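# Move scissors from mug to a stand peg

## Task

Lift the scissors out of the mug and leave them hanging from a peg on the wooden stand, held up by one of their finger loops, with the robot no longer touching them.

## Robot and tools

Robot: two arms, left_arm and right_arm. left_arm sits on the +y side and right_arm on the -y side; these names do not match image left and right. Each arm has six joints and a two-finger gripper. In every row and every per-joint list, the joints come in this order: shoulder, elbow, waist, wrist pitch, wrist yaw, wrist roll. The gripper value follows them.

Frames: the scene frame has its origin at table-top height, midway between the nominal arm bases. +z points up and +x points out over the table. The calibrated bases are left_arm (+0.019, +0.271, +0.042) m and right_arm (-0.030, -0.276, +0.009) m, both with almost no rotation. Each gripper's end_effector_position (metres) and end_effector_quat_wxyz are given in that arm's own base frame. Fixed cameras and the table use the scene frame. The point reported is between the finger pads, about 1 cm behind the tips. The fingers point along the gripper's +z and close along its y. Reported hand poses can be off by a few cm, more at long reach.

Row format for execute_actions and move: one flat list of 14 numbers covering both arms, each in [-1, 1]. Items 1-6 are left_arm joint offsets, item 7 is left_arm opening, items 8-13 are right_arm joint offsets, item 14 is right_arm opening. Joint numbers are offsets, not poses. They count from the Joint targets shown in the latest result, as they stood when the action or move began, not from the previous row, so sending the same offset twice moves the joint twice. Scale: 1.0 equals 2.224 rad for shoulder, elbow and waist, and 8.485 rad for wrist pitch, wrist yaw and wrist roll. Send 0 for an arm's joints to hold it. Opening is absolute, not an offset: +1 is fully open (pads 0.094 m apart) and -1 is shut. Between those ends the fingers go to where grip_measured reads that value. To leave a gripper unchanged, resend its current command, because 0 means half open.

Stated joint ranges (rad): waist -2.618..3.054, shoulder 0..3.142, elbow 0..3.142, wrist pitch -1.571..1.571, wrist yaw -1.571..1.571, wrist roll -2.094..2.094. The real ends may differ by up to 0.059. An action asking more than 0.059 beyond a range end is rejected for both arms. A target past the real end is clipped, and the result may then say "joint sent to its limit".

execute_actions(actions, cameras): actions is a list of up to 15 actions. Each action is a table of up to 15 rows, one per 1/30 s step, and its last row is held to fill 15 steps (0.5 s per action). Large displacements can take several actions, because each joint target may lead its measured angle by at most 0.339 rad (big joints) or 2.2 rad (wrist), and a target that would put a gripper more than 200 mm from where it is gets scaled back. An empty actions list returns images and the scene number. cameras: names from cam_high, cam_low, cam_left_wrist, cam_right_wrist, ["all"], or [].

move(target, speed, blend, opening_speed, grip_force, blocking, cameras): target is one 14-number row or a list of up to 15 rows. All offsets in every row count from the same starting Joint targets. Joints interpolate together, so the hand follows a curve. speed is the peak rad/s of the joint with the longest travel (0.01-12.57, default 0.5), either one number or one per target. blend, in rad, rounds corners between listed targets; 0 stops at each. opening_speed is how fast the commanded opening changes per second (at least 0.2); use it slowly for fragile parts. grip_force is the pad force limit in N, 10-50, one number or one per arm. It persists, and lower values close slowly. blocking=false returns after about 0.5 s while motion continues. A move ignores obstacles and the other arm. The move: line reports done, off_target (resting more than 0.035 rad off), moving, held or fault; limits=held means steps were withheld.

wait(seconds 0-10): let time run with commands held. stop(): brakes a running move. zoom_image(camera, region [x0,y0,x1,y1] pixels, max 504x504): enlarge part of a camera's newest image. finished_scene(scene): ends the scene for good; call it only once the scissors hang on their own.

Result lines: Joint positions (rad, then finger gap in m), Joint velocities (may read "within noise"), Joint targets (the base for your next offsets), Tool commands, grip_measured (opening on the command scale; slightly wide when empty, narrower than the part under a hard squeeze), grip_effort_nm (motor effort, negative closing; not a pad force, and it keeps some offset at rest), and Joint torques (N m, with offset and noise; joints 1-3 wrap at ±28). "joint command not followed" means the clearance check altered targets. MOTOR HOT appears at 75 °C. At 90 °C the arm folds and idles, and at 100 °C it collapses. Avoid long stretched holds or pushing against unreachable poses.

Avoid: dropping the scissors or releasing them while they move, striking the stand, mug or table hard, letting anything fall off the table, and any contact or squeeze between the two grippers. Don't strain the wrist camera cables. After contact, end a push by commanding targets back past the measured positions. Fast motion makes impacts harder. Things may occasionally get nudged by outside pushes, so recheck with cameras before releasing.

Each tool is called after "Emit:" as a command line: name --argument value for each argument, lists and objects as JSON in quotes; but a table of rows of numbers goes row by row, as --pt "numbers of a row", without its own name.

## Session

Emit:
execute_actions --actions '[]'

Scene clock: 0.00 s.
left_arm: end_effector_position=(+0.2998, -0.0549, +0.2472) grip_measured=+1.000 grip_effort_nm=n/a end_effector_quat_wxyz=(+0.391, -0.025, +0.906, -0.163) | right_arm: end_effector_position=(+0.2820, +0.1282, +0.2736) grip_measured=+1.000 grip_effort_nm=n/a end_effector_quat_wxyz=(+0.444, +0.021, +0.890, +0.106)
Joint names: [shoulder, elbow, waist, wrist pitch, wrist yaw, wrist roll]
Joint positions: left_arm=[0.993 1.033 -0.038 -0.764 0.25 -0.207 0.094] | right_arm=[0.993 1.085 0.606 -0.754 0.318 0.498 0.094]
Joint velocities: within noise
Joint torques (N m): no reading
Heat: left arm: 54 °C; right arm: 47 °C.
Joint targets: left_arm=[0.985 1.045 -0.038 -0.761 0.252 -0.205] | right_arm=[0.984 1.100 0.606 -0.745 0.323 0.497]
Tool commands: left_gripper/opening=+1.0 right_gripper/opening=+1.0

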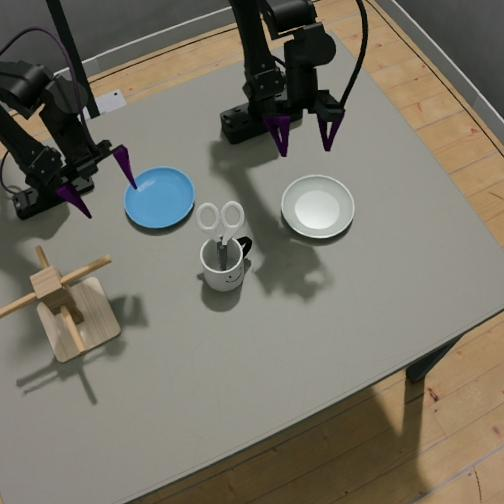

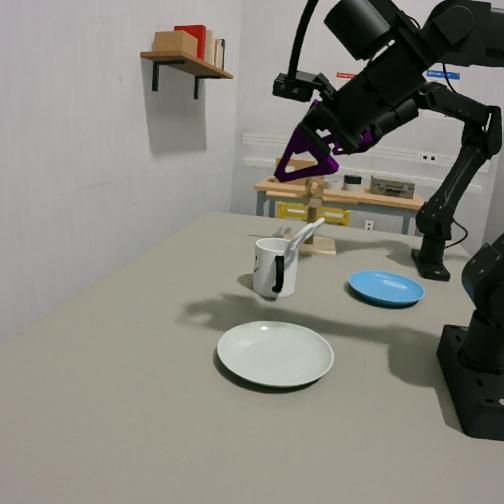

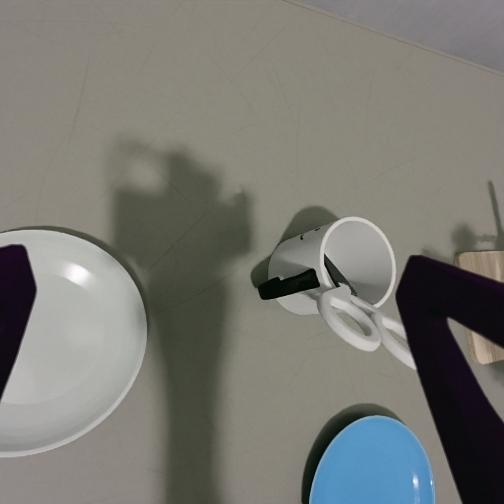

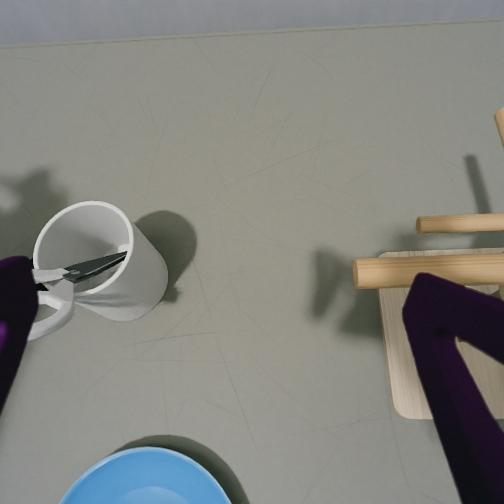

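Emit:
zoom_image --camera "cam_high" --region '[0, 220, 150, 370]'

Emit:
zoom_image --camera "cam_high" --region '[170, 190, 270, 290]'

Emit:
zoom_image --camera "cam_low" --region '[220, 150, 370, 300]'

Emit:
zoom_image --camera "cam_right_wrist" --region '[0, 150, 200, 350]'

Emit:
zoom_image --camera "cam_left_wrist" --region '[240, 190, 440, 390]'

Scaled by 3.360 from the camera's 504x504 image, which has a finer 720x720 frame.

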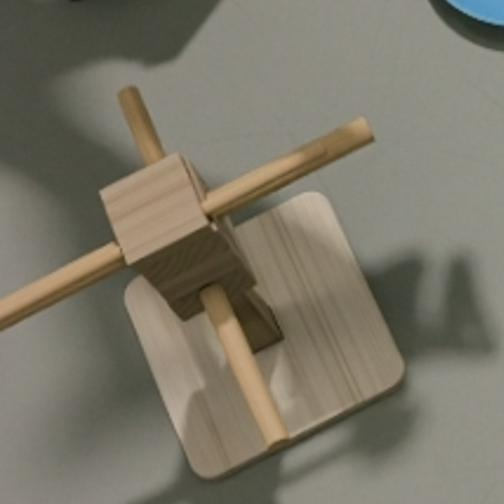

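Scaled by 5.040 from the camera's 504x504 image, which has a finer 720x720 frame.

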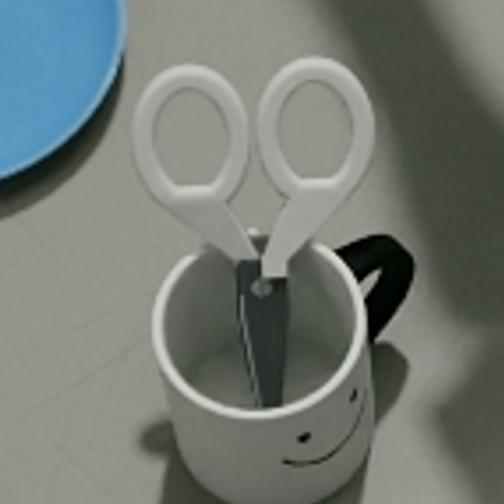

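Scaled by 3.360 from the camera's 504x504 image, which has a finer 720x720 frame.

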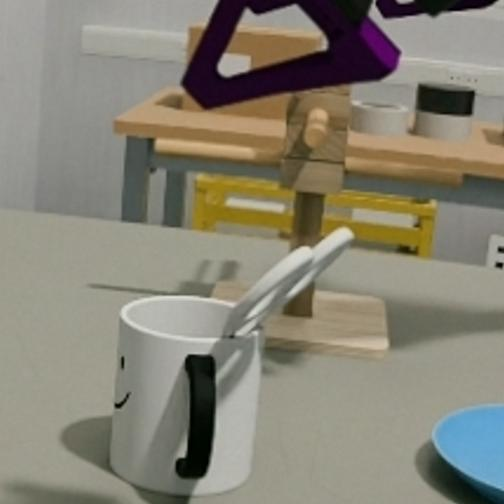

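Scaled by 2.520 from the camera's 504x504 image, which has a finer 720x720 frame.

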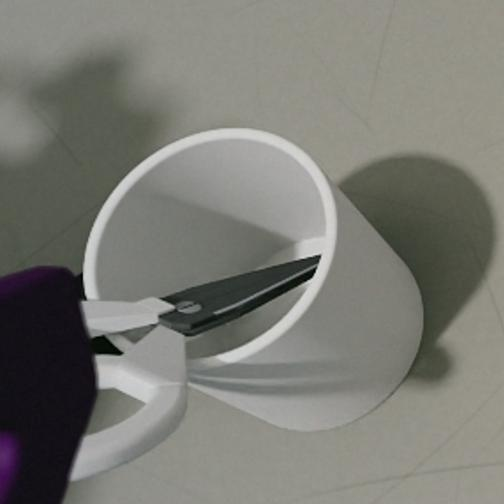

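Scaled by 2.520 from the camera's 504x504 image, which has a finer 720x720 frame.

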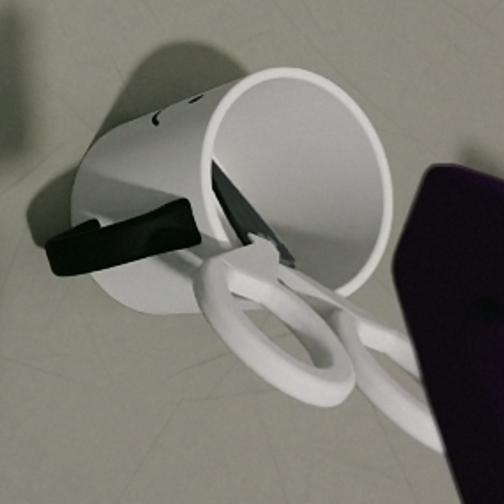

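Emit:
move --target '[0,0,0,0,0,0,1,-0.0576,-0.3449,0.0782,0.1072,-0.0381,-0.1611,0.3]' --speed 0.9 --cameras '["all"]'

Scene clock: 44.97 s.
left_arm: end_effector_position=(+0.2998, -0.0549, +0.2472) grip_measured=+1.000 grip_effort_nm=0.00 end_effector_quat_wxyz=(+0.391, -0.025, +0.906, -0.163) | right_arm: end_effector_position=(+0.2317, +0.2241, +0.1477) grip_measured=+0.303 grip_effort_nm=-0.13 end_effector_quat_wxyz=(-0.550, +0.607, -0.573, +0.031)
Joint names: [shoulder, elbow, waist, wrist pitch, wrist yaw, wrist roll]
Joint positions: left_arm=[0.993 1.033 -0.038 -0.764 0.25 -0.207 0.094] | right_arm=[0.877 0.334 0.774 0.137 0.015 -0.866 0.061]
Joint torques (N m): left_arm=[-3.17 6.09 0.08 1.46 0.11 0] | right_arm=[-3.23 6.39 0.61 2.08 -0.14 0]
Heat: left arm: 55 °C; right arm: 50 °C.
Joint targets: left_arm=[0.985 1.045 -0.038 -0.761 0.252 -0.205] | right_arm=[0.856 0.332 0.780 0.164 0.000 -0.869]
move: done

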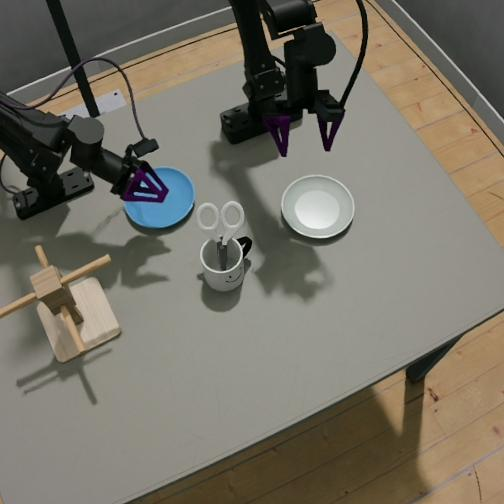

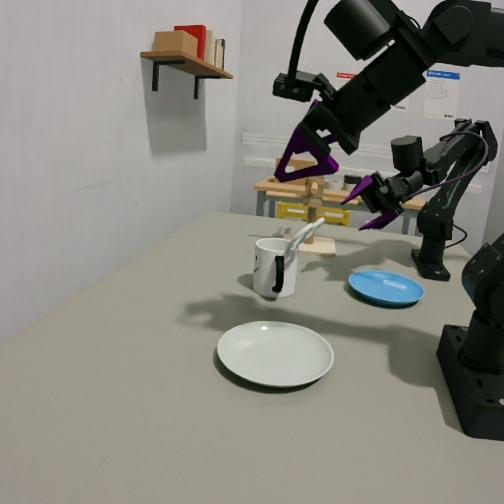

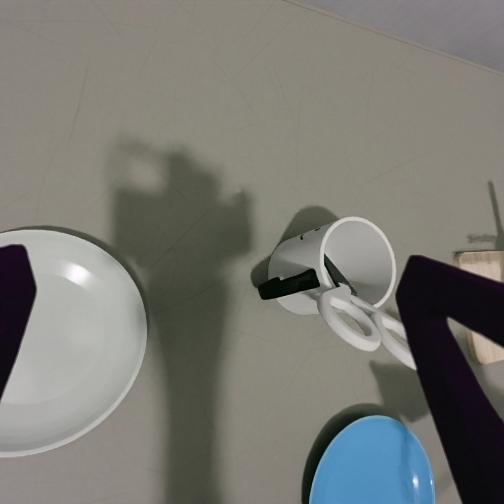

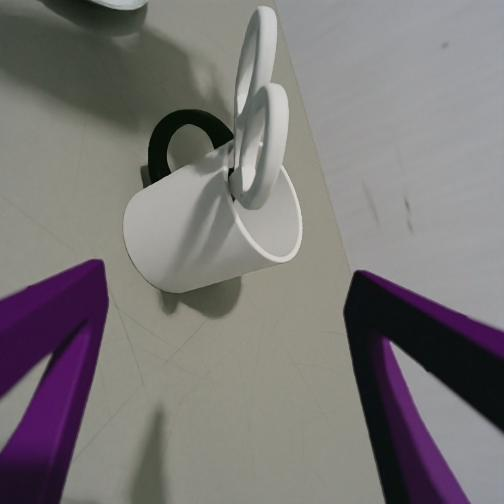

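Emit:
move --target '[0,0,0,0,0,0,1,0.112,0.1371,-0.0719,-0.0252,-0.0302,0.001,0.3]' --speed 0.8 --cameras '["cam_high","cam_right_wrist","cam_low"]'

Emit:
zoom_image --camera "cam_high" --region '[130, 160, 270, 300]'

Scene clock: 63.63 s.
left_arm: end_effector_position=(+0.2998, -0.0549, +0.2472) grip_measured=+1.000 grip_effort_nm=0.00 end_effector_quat_wxyz=(+0.391, -0.025, +0.906, -0.163) | right_arm: end_effector_position=(+0.2625, +0.2435, +0.1644) grip_measured=+0.303 grip_effort_nm=-0.13 end_effector_quat_wxyz=(-0.498, +0.630, -0.595, -0.044)
Joint names: [shoulder, elbow, waist, wrist pitch, wrist yaw, wrist roll]
Joint positions: left_arm=[0.993 1.033 -0.038 -0.764 0.25 -0.207 0.094] | right_arm=[1.102 0.609 0.626 -0.048 -0.237 -0.866 0.061]
Joint torques (N m): left_arm=[-3.21 6.08 0.05 1.46 0.1 0.01] | right_arm=[-3.04 8.65 -0.43 1.7 -0.23 0.07]
Heat: left arm: 55 °C; right arm: 50 °C.
Joint targets: left_arm=[0.985 1.045 -0.038 -0.761 0.252 -0.205] | right_arm=[1.105 0.637 0.620 -0.050 -0.256 -0.861]
move: done
Images, in order (width x height): cam_high 504x504, cam_low 504x504, cam_right_wrist 504x504.

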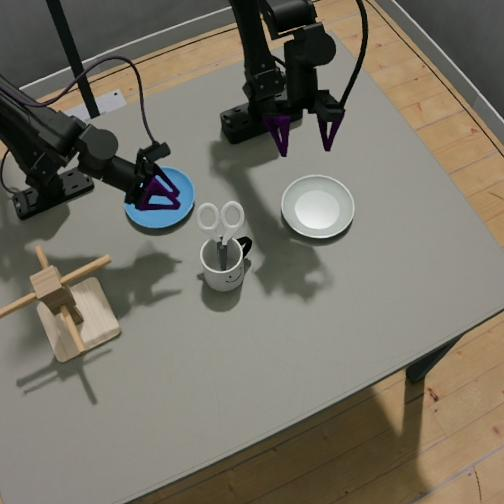

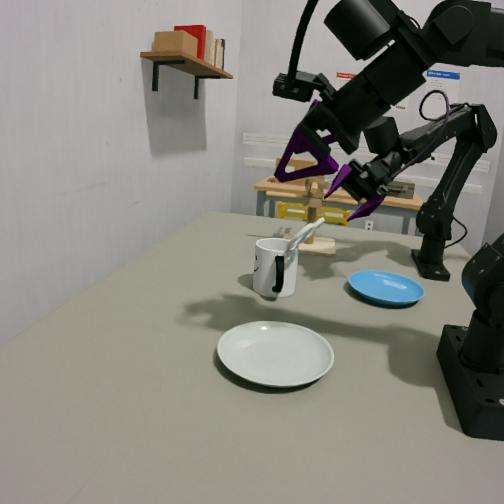

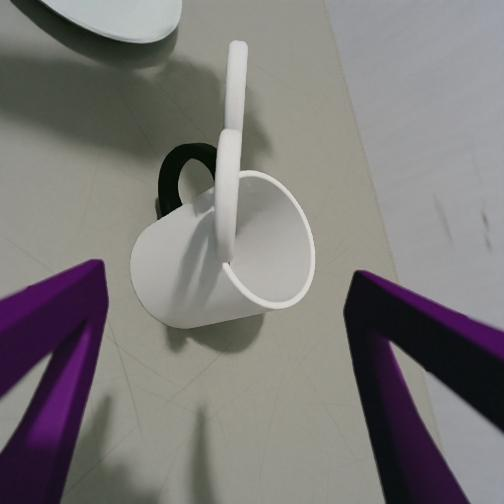

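Scaled by 3.600 from the camera's 504x504 image, which has a finer 720x720 frame.

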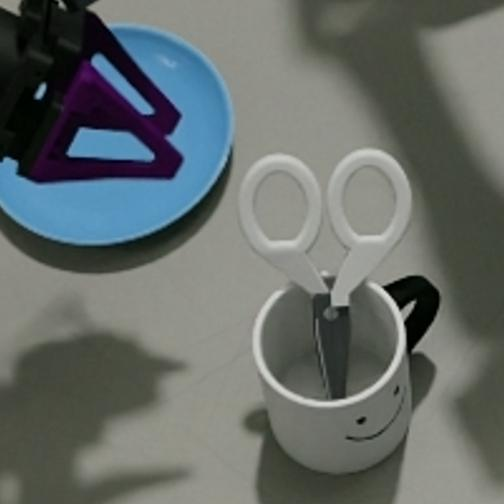

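Emit:
move --target '[0,0,0,0,0,0,1,0.0625,0.0076,0.0148,0.0146,0.0033,0.0047,0.3]' --speed 0.4 --cameras '["cam_high","cam_right_wrist"]'

Emit:
zoom_image --camera "cam_high" --region '[130, 160, 270, 300]'

Scene clock: 77.23 s.
left_arm: end_effector_position=(+0.2998, -0.0549, +0.2472) grip_measured=+1.000 grip_effort_nm=0.00 end_effector_quat_wxyz=(+0.391, -0.025, +0.906, -0.163) | right_arm: end_effector_position=(+0.2740, +0.2593, +0.1397) grip_measured=+0.303 grip_effort_nm=-0.13 end_effector_quat_wxyz=(-0.481, +0.630, -0.607, -0.054)
Joint names: [shoulder, elbow, waist, wrist pitch, wrist yaw, wrist roll]
Joint positions: left_arm=[0.993 1.033 -0.038 -0.764 0.25 -0.207 0.094] | right_arm=[1.243 0.618 0.647 0.049 -0.228 -0.837 0.061]
Joint torques (N m): left_arm=[-3.19 6.05 0.05 1.46 0.11 0] | right_arm=[-4.19 9.09 0.58 1.97 -0.08 0.22]
Heat: left arm: 55 °C; right arm: 49 °C.
Joint targets: left_arm=[0.985 1.045 -0.038 -0.761 0.252 -0.205] | right_arm=[1.244 0.654 0.653 0.074 -0.228 -0.821]
move: off_target (right_arm); right_arm: the elbow is farthest, 0.036 rad from its target
Images, in order (width x height): cam_high 504x504, cam_right_wrist 504x504.

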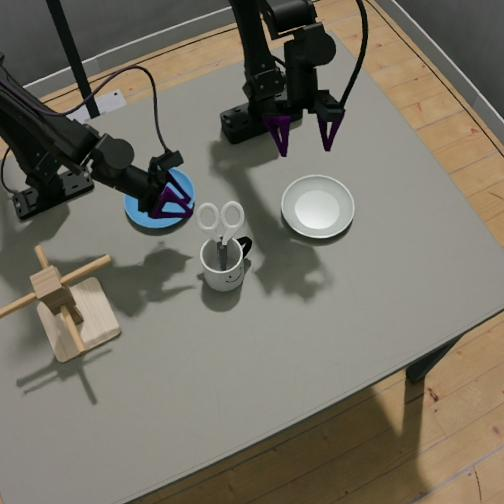

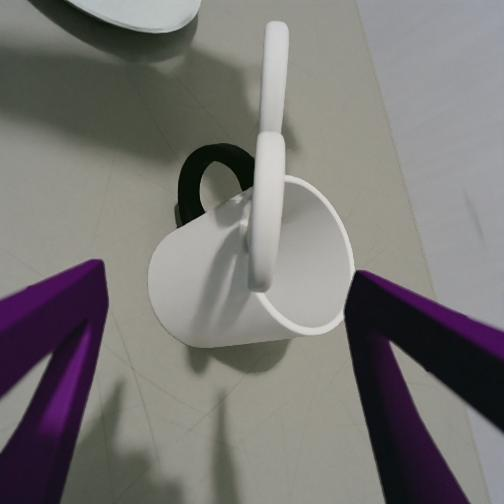

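Scaled by 3.600 from the camera's 504x504 image, which has a finer 720x720 frame.

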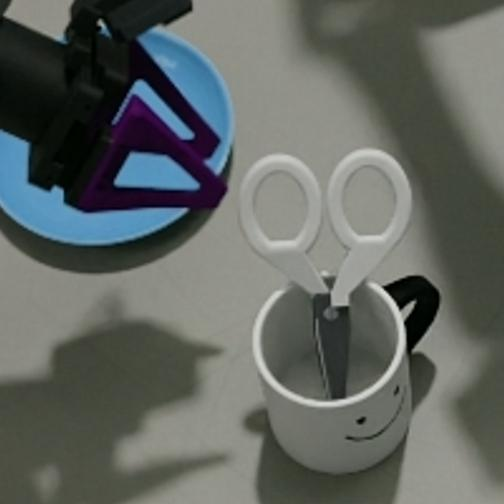

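Emit:
move --target '[0,0,0,0,0,0,1,0.1070,0.0477,0.009,0.0149,0.0021,0,0.3]' --speed 0.35 --cameras '["cam_high","cam_right_wrist","cam_low"]'

Emit:
zoom_image --camera "cam_high" --region '[130, 160, 270, 300]'

Emit:
zoom_image --camera "cam_low" --region '[220, 170, 370, 320]'

Scene clock: 83.63 s.
left_arm: end_effector_position=(+0.2998, -0.0549, +0.2472) grip_measured=+1.000 grip_effort_nm=0.00 end_effector_quat_wxyz=(+0.391, -0.025, +0.906, -0.163) | right_arm: end_effector_position=(+0.3081, +0.2913, +0.1234) grip_measured=+0.303 grip_effort_nm=-0.12 end_effector_quat_wxyz=(-0.480, +0.633, -0.604, -0.051)
Joint names: [shoulder, elbow, waist, wrist pitch, wrist yaw, wrist roll]
Joint positions: left_arm=[0.993 1.033 -0.038 -0.764 0.25 -0.207 0.094] | right_arm=[1.478 0.726 0.666 0.175 -0.21 -0.837 0.061]
Joint torques (N m): left_arm=[-3.23 6.08 0.05 1.45 0.11 -0.01] | right_arm=[-5.94 8.66 0.62 2 -0.08 0.19]
Heat: left arm: 55 °C; right arm: 50 °C.
Joint targets: left_arm=[0.985 1.045 -0.038 -0.761 0.252 -0.205] | right_arm=[1.482 0.760 0.673 0.201 -0.210 -0.821]
move: done
Images, in order (width x height): cam_high 504x504, cam_low 504x504, cam_right_wrist 504x504.

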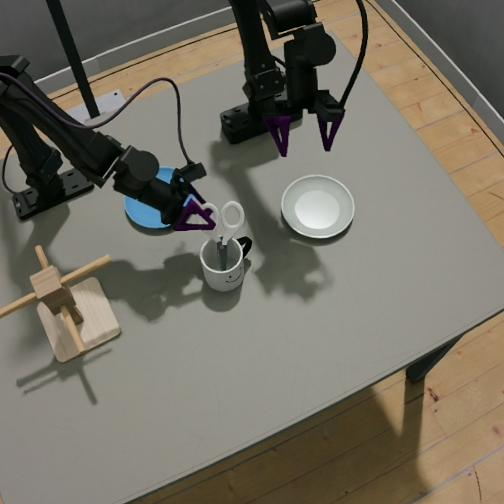

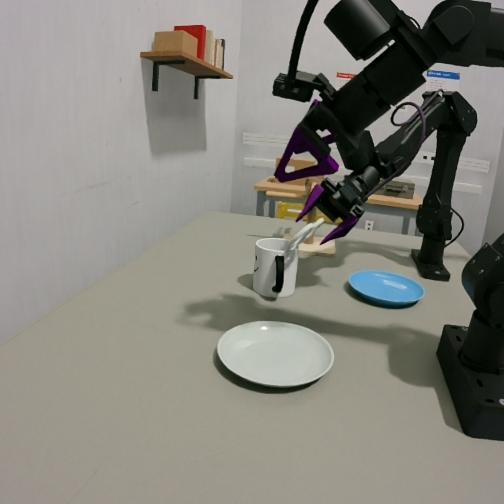

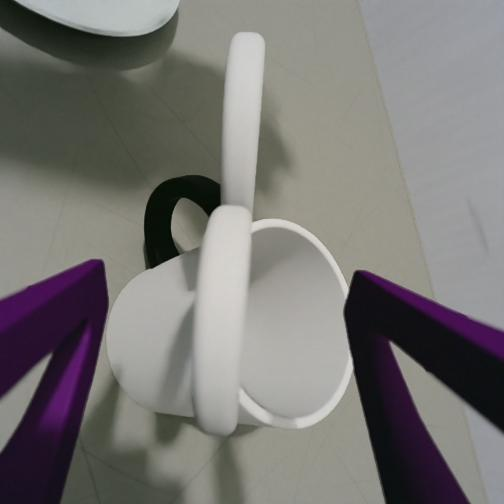

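Scaled by 3.600 from the camera's 504x504 image, which has a finer 720x720 frame.

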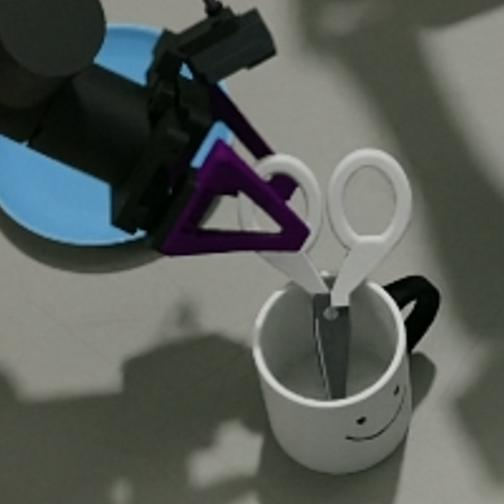

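Scaled by 3.360 from the camera's 504x504 image, which has a finer 720x720 frame.

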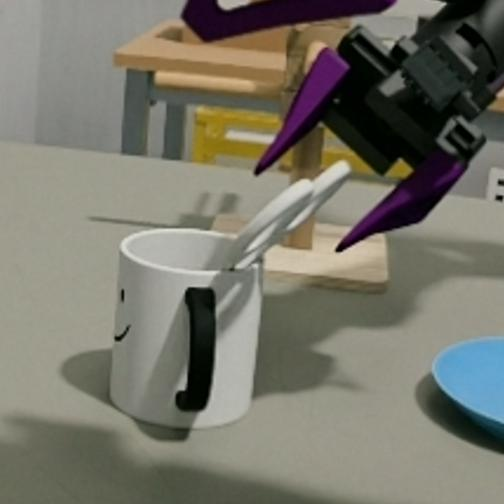

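Emit:
move --pt "0 0 0 0 0 0 1 -0.0400 -0.0190 -0.0032 -0.0055 -0.0008 0 0.3" --pt "0 0 0 0 0 0 1 -0.0400 -0.0190 -0.0032 -0.0055 -0.0008 0 -0.7" --speed 0.35 --opening_speed 0.7 --cameras '["cam_high","cam_right_wrist","cam_low"]'

Emit:
zoom_image --camera "cam_high" --region '[130, 160, 270, 300]'

Scene clock: 90.90 s.
left_arm: end_effector_position=(+0.2998, -0.0549, +0.2472) grip_measured=+1.000 grip_effort_nm=0.00 end_effector_quat_wxyz=(+0.391, -0.025, +0.906, -0.163) | right_arm: end_effector_position=(+0.3051, +0.2890, +0.1423) grip_measured=-0.697 grip_effort_nm=-0.13 end_effector_quat_wxyz=(-0.496, +0.629, -0.597, -0.049)
Joint names: [shoulder, elbow, waist, wrist pitch, wrist yaw, wrist roll]
Joint positions: left_arm=[0.993 1.033 -0.038 -0.764 0.25 -0.207 0.094] | right_arm=[1.419 0.726 0.666 0.153 -0.21 -0.837 0.014]
Joint torques (N m): left_arm=[-3.23 6.05 0.05 1.45 0.09 0.01] | right_arm=[-8.06 5.63 0.06 1.74 -0.14 0.2]
Heat: left arm: 55 °C; right arm: 50 °C.
Joint targets: left_arm=[0.985 1.045 -0.038 -0.761 0.252 -0.205] | right_arm=[1.393 0.718 0.666 0.154 -0.217 -0.821]
move: done
Images, in order (width x height): cam_high 504x504, cam_low 504x504, cam_right_wrist 504x504.

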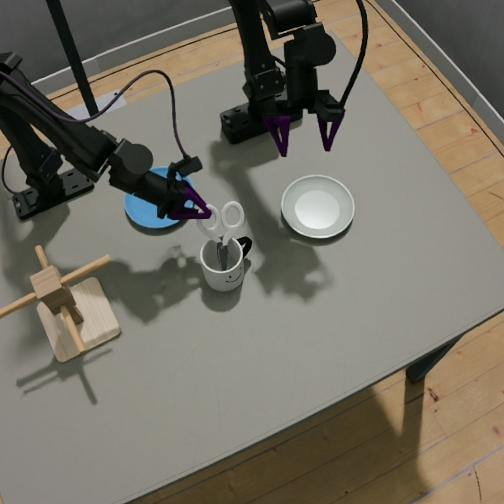

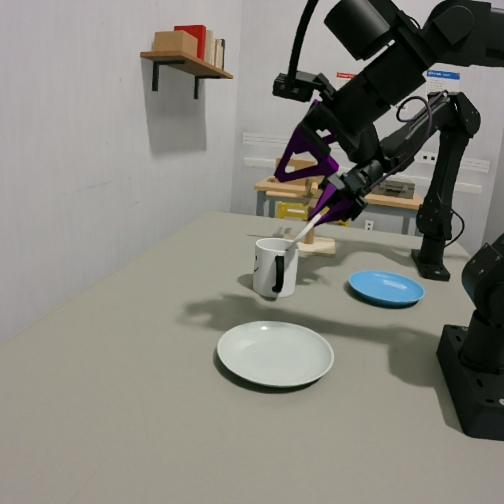

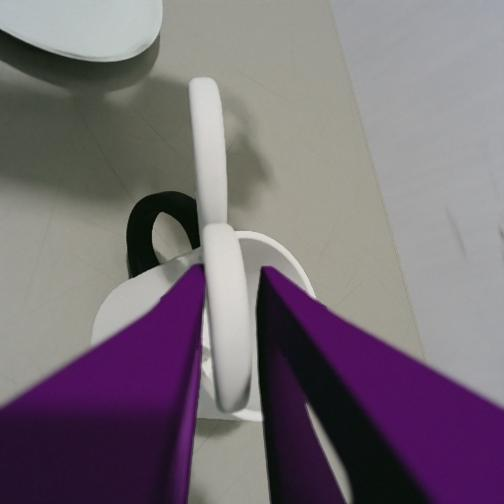

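Scaled by 3.600 from the camera's 504x504 image, which has a finer 720x720 frame.

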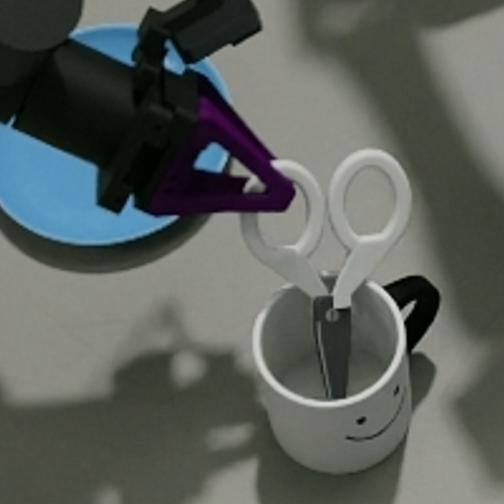

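Emit:
move --target '[0,0,0,0,0,0,1,0,0,0,0,0,-0.004,-1]' --speed 0.3 --grip_force '[50,35]' --opening_speed 0.4 --cameras '["cam_high","cam_right_wrist","cam_low"]'

Emit:
zoom_image --camera "cam_high" --region '[130, 160, 270, 300]'

Scene clock: 96.67 s.
left_arm: end_effector_position=(+0.2998, -0.0549, +0.2472) grip_measured=+1.000 grip_effort_nm=0.00 end_effector_quat_wxyz=(+0.391, -0.025, +0.906, -0.163) | right_arm: end_effector_position=(+0.3048, +0.2888, +0.1416) grip_measured=-0.827 grip_effort_nm=-0.75 end_effector_quat_wxyz=(-0.495, +0.633, -0.593, -0.046)
Joint names: [shoulder, elbow, waist, wrist pitch, wrist yaw, wrist roll]
Joint positions: left_arm=[0.993 1.033 -0.038 -0.764 0.25 -0.207 0.094] | right_arm=[1.419 0.726 0.666 0.15 -0.21 -0.852 0.008]
Joint torques (N m): left_arm=[-3.19 6.02 0.05 1.45 0.1 0.01] | right_arm=[-8.06 5.59 0.03 1.77 -0.14 -0.03]
Heat: left arm: 54 °C; right arm: 50 °C.
Joint targets: left_arm=[0.985 1.045 -0.038 -0.761 0.252 -0.205] | right_arm=[1.393 0.718 0.666 0.154 -0.217 -0.855]
grip_force (N): 50, 35
move: done
Images, in order (width x height): cam_high 504x504, cam_low 504x504, cam_right_wrist 504x504.

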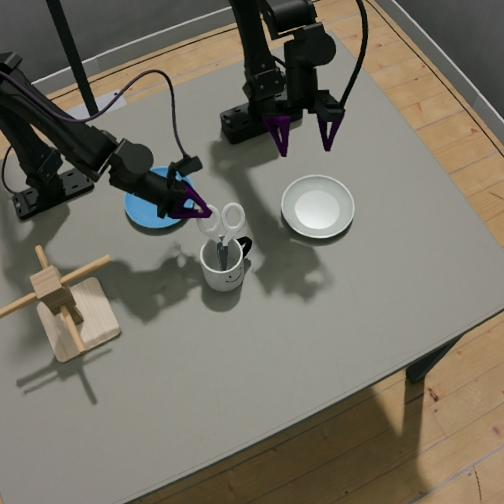

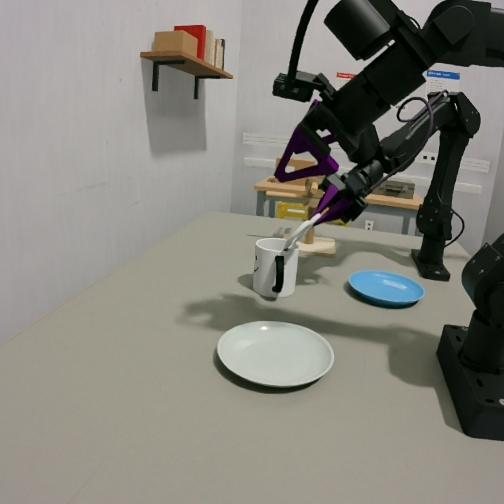

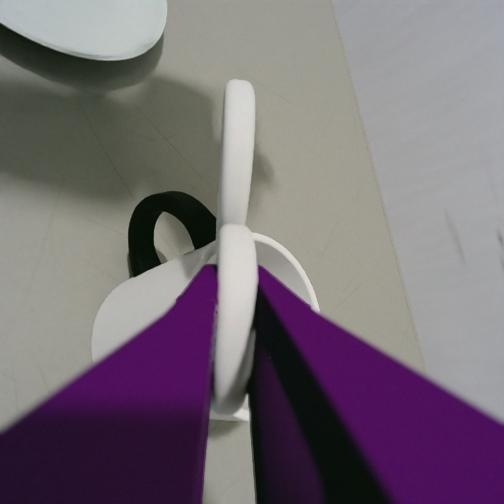

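Scaled by 3.600 from the camera's 504x504 image, which has a finer 720x720 frame.

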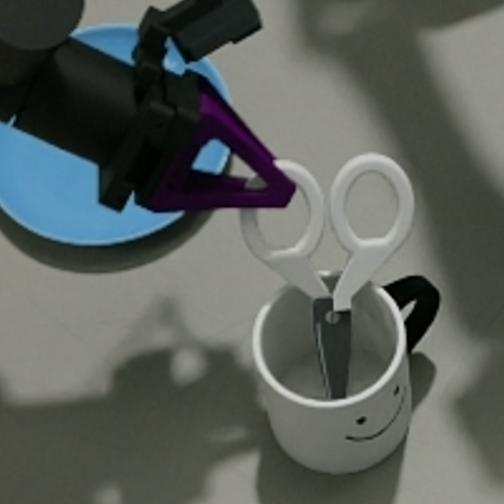

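Emit:
move --pt "0 0 0 0 0 0 1 -0.0565 0.1259 0.1223 -0.0488 0.0284 0.0171 -1" --pt "0 0 0 0 0 0 1 -0.0715 0.2329 0.1241 -0.0807 0.0289 0.0171 -1" --pt "0 0 0 0 0 0 1 -0.1124 0.1853 0.1322 -0.1021 0.1218 0.1685 -1" --speed '[0.25,0.5,0.9]' --blend 0.08 --cameras '["all"]'

Emit:
zoom_image --camera "cam_high" --region '[0, 180, 200, 380]'

Emit:
zoom_image --camera "cam_low" --region '[240, 130, 400, 290]'

Scene clock: 116.90 s.
left_arm: end_effector_position=(+0.2998, -0.0549, +0.2472) grip_measured=+1.000 grip_effort_nm=0.00 end_effector_quat_wxyz=(+0.391, -0.025, +0.906, -0.163) | right_arm: end_effector_position=(+0.2818, +0.1770, +0.2768) grip_measured=-0.827 grip_effort_nm=-0.75 end_effector_quat_wxyz=(+0.508, -0.016, +0.861, -0.006)
Joint names: [shoulder, elbow, waist, wrist pitch, wrist yaw, wrist roll]
Joint positions: left_arm=[0.993 1.033 -0.038 -0.764 0.25 -0.207 0.094] | right_arm=[1.171 1.133 0.952 -0.72 0.789 0.561 0.008]
Joint torques (N m): left_arm=[-3.21 6.11 0.06 1.45 0.11 0] | right_arm=[-5.82 5.98 0.72 1.47 0.51 0.11]
Heat: left arm: 54 °C; right arm: 50 °C.
Joint targets: left_arm=[0.985 1.045 -0.038 -0.761 0.252 -0.205] | right_arm=[1.143 1.130 0.960 -0.712 0.816 0.575]
grip_force (N): 50, 35
move: done

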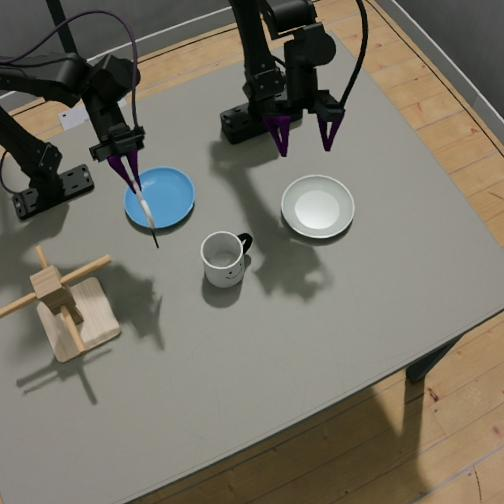

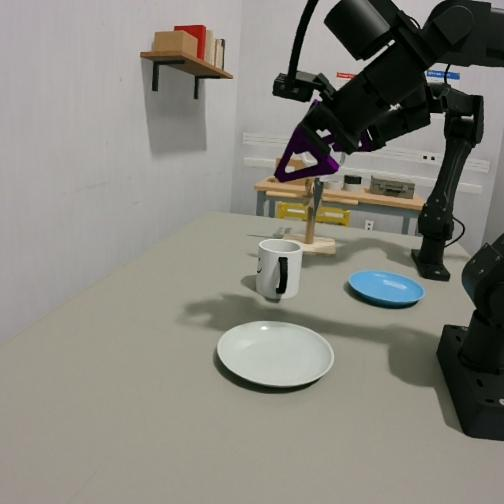

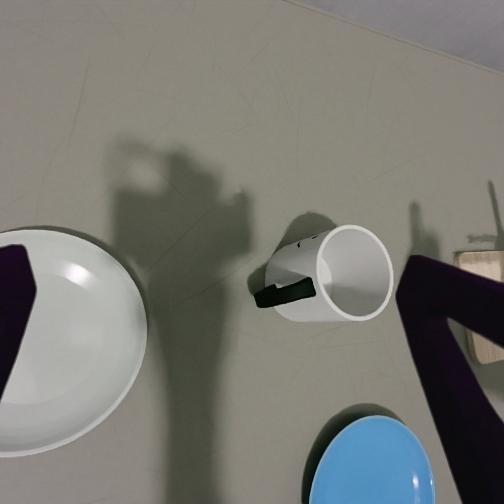

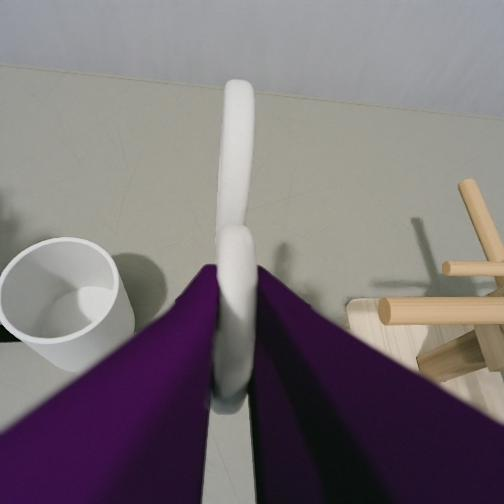

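Scaled by 2.520 from the camera's 504x504 image, which has a finer 720x720 frame.

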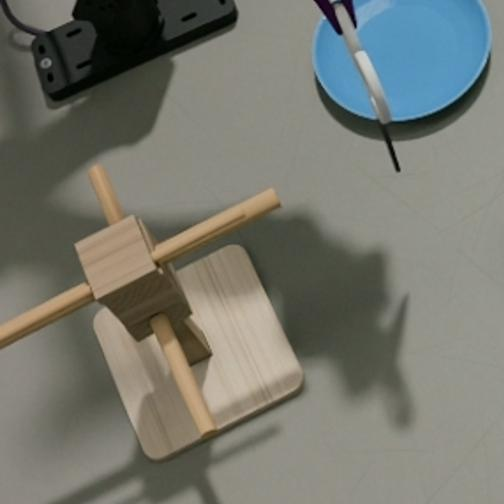

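Scaled by 3.150 from the camera's 504x504 image, which has a finer 720x720 frame.

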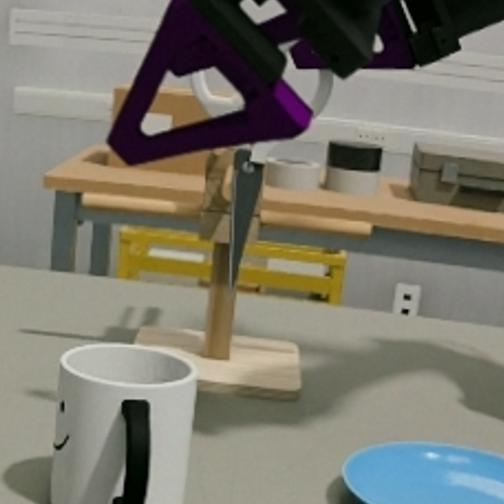

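Emit:
zoom_image --camera "cam_right_wrist" --region '[340, 160, 504, 400]'

Emit:
zoom_image --camera "cam_high" --region '[20, 240, 130, 350]'

Emit:
zoom_image --camera "cam_low" --region '[260, 160, 370, 270]'

Scaled by 2.100 from the camera's 504x504 image, which has a finer 720x720 frame.

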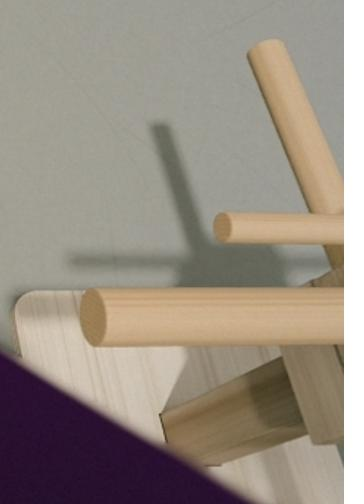

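Scaled by 4.582 from the camera's 504x504 image, which has a finer 720x720 frame.

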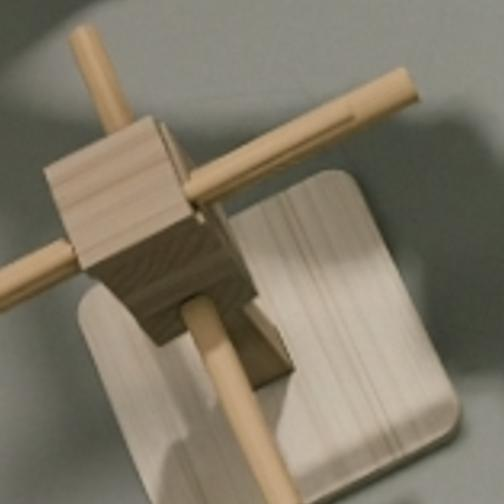

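Scaled by 4.582 from the camera's 504x504 image, which has a finer 720x720 frame.

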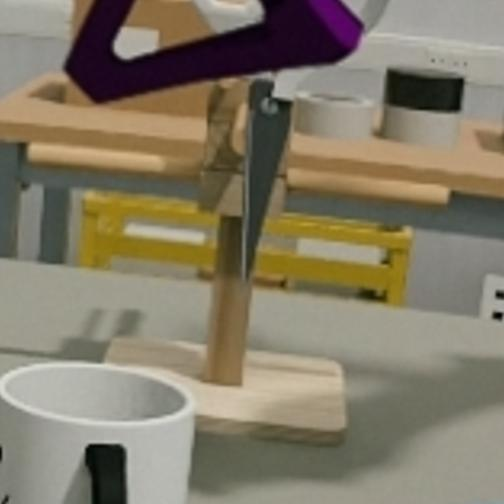

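Emit:
move --target '[0,0,0,0,0,0,1,-0.0607,-0.1864,-0.0531,0.041,-0.0101,-0.0088,-1]' --speed 0.5 --cameras '["cam_high","cam_low","cam_right_wrist"]'

Emit:
zoom_image --camera "cam_right_wrist" --region '[180, 40, 504, 364]'

Emit:
zoom_image --camera "cam_high" --region '[40, 180, 180, 320]'

Emit:
zoom_image --camera "cam_low" --region '[260, 140, 380, 260]'

Scene clock: 137.67 s.
left_arm: end_effector_position=(+0.2998, -0.0549, +0.2472) grip_measured=+1.000 grip_effort_nm=0.00 end_effector_quat_wxyz=(+0.391, -0.025, +0.906, -0.163) | right_arm: end_effector_position=(+0.2812, +0.1398, +0.1895) grip_measured=-0.827 grip_effort_nm=-0.75 end_effector_quat_wxyz=(+0.502, -0.001, +0.865, -0.010)
Joint names: [shoulder, elbow, waist, wrist pitch, wrist yaw, wrist roll]
Joint positions: left_arm=[0.993 1.033 -0.038 -0.764 0.25 -0.207 0.094] | right_arm=[1.035 0.714 0.848 -0.4 0.724 0.507 0.008]
Joint torques (N m): left_arm=[-3.19 6.08 0.03 1.46 0.1 0.01] | right_arm=[-4.89 6.49 -0.44 1.81 0.27 -0.09]
Heat: left arm: 54 °C; right arm: 48 °C.
Joint targets: left_arm=[0.985 1.045 -0.038 -0.761 0.252 -0.205] | right_arm=[1.008 0.716 0.842 -0.365 0.731 0.500]
grip_force (N): 50, 35
move: off_target (right_arm); right_arm: the wrist pitch is farthest, 0.036 rad from its target
Images, in order (width x height): cam_high 504x504, cam_low 504x504, cam_right_wrist 504x504.

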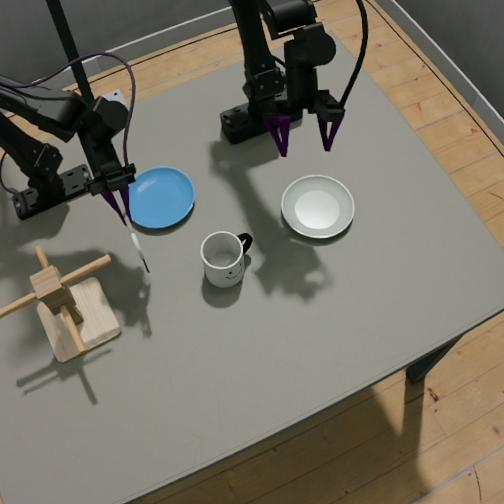

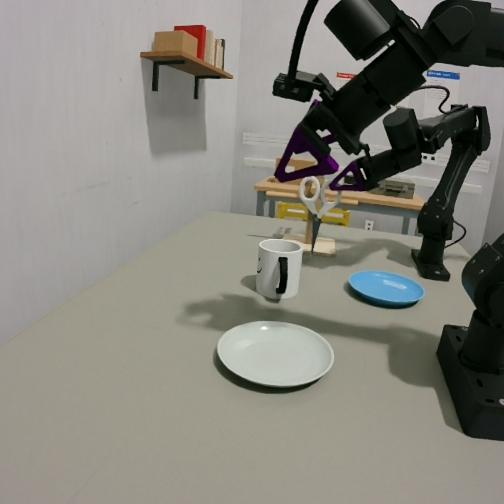

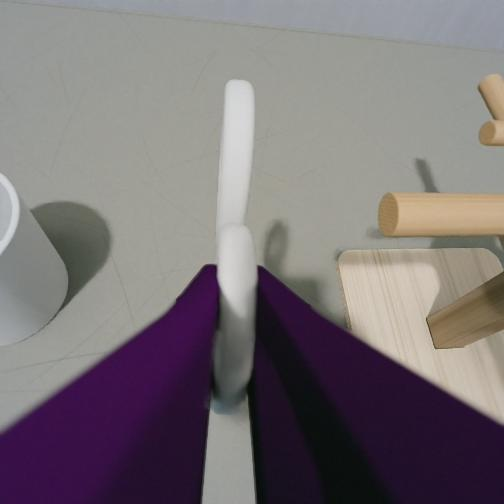

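Scaled by 1.556 from the camera's 504x504 image, which has a finer 720x720 frame.

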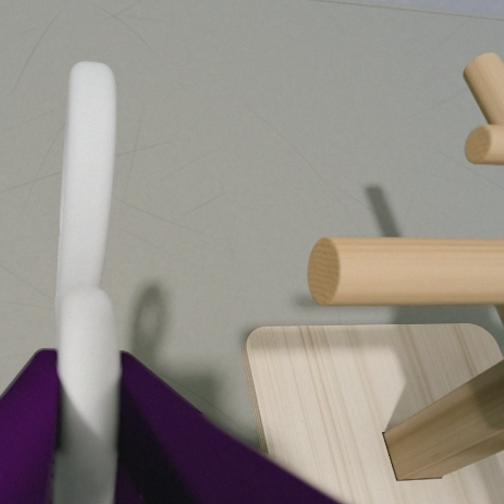

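Scaled by 3.600 from the camera's 504x504 image, which has a finer 720x720 frame.

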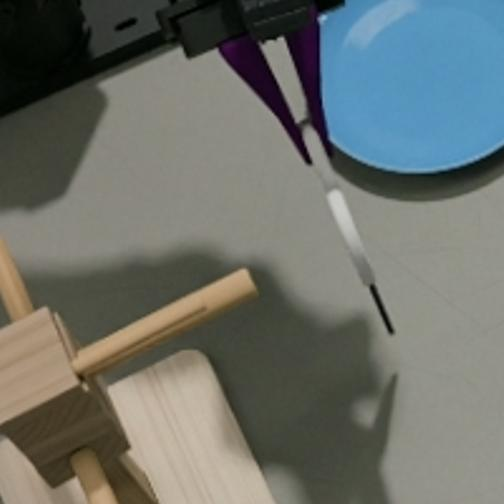

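Scaled by 4.200 from the camera's 504x504 image, which has a finer 720x720 frame.

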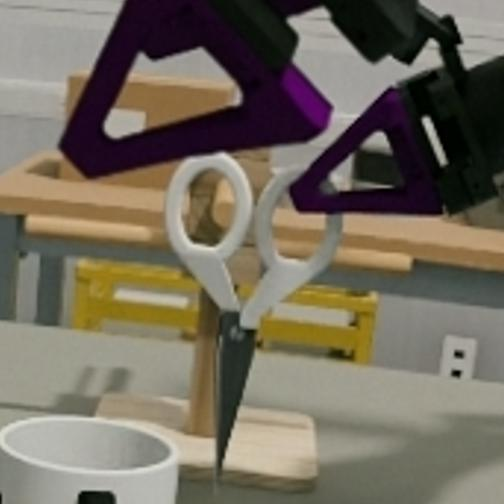

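Emit:
zoom_image --camera "cam_low" --region '[290, 165, 350, 225]'

Scaled by 8.400 from the camera's 504x504 image, which has a finer 720x720 frame.

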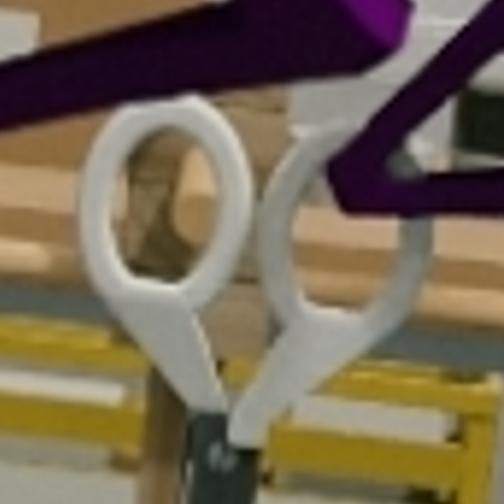

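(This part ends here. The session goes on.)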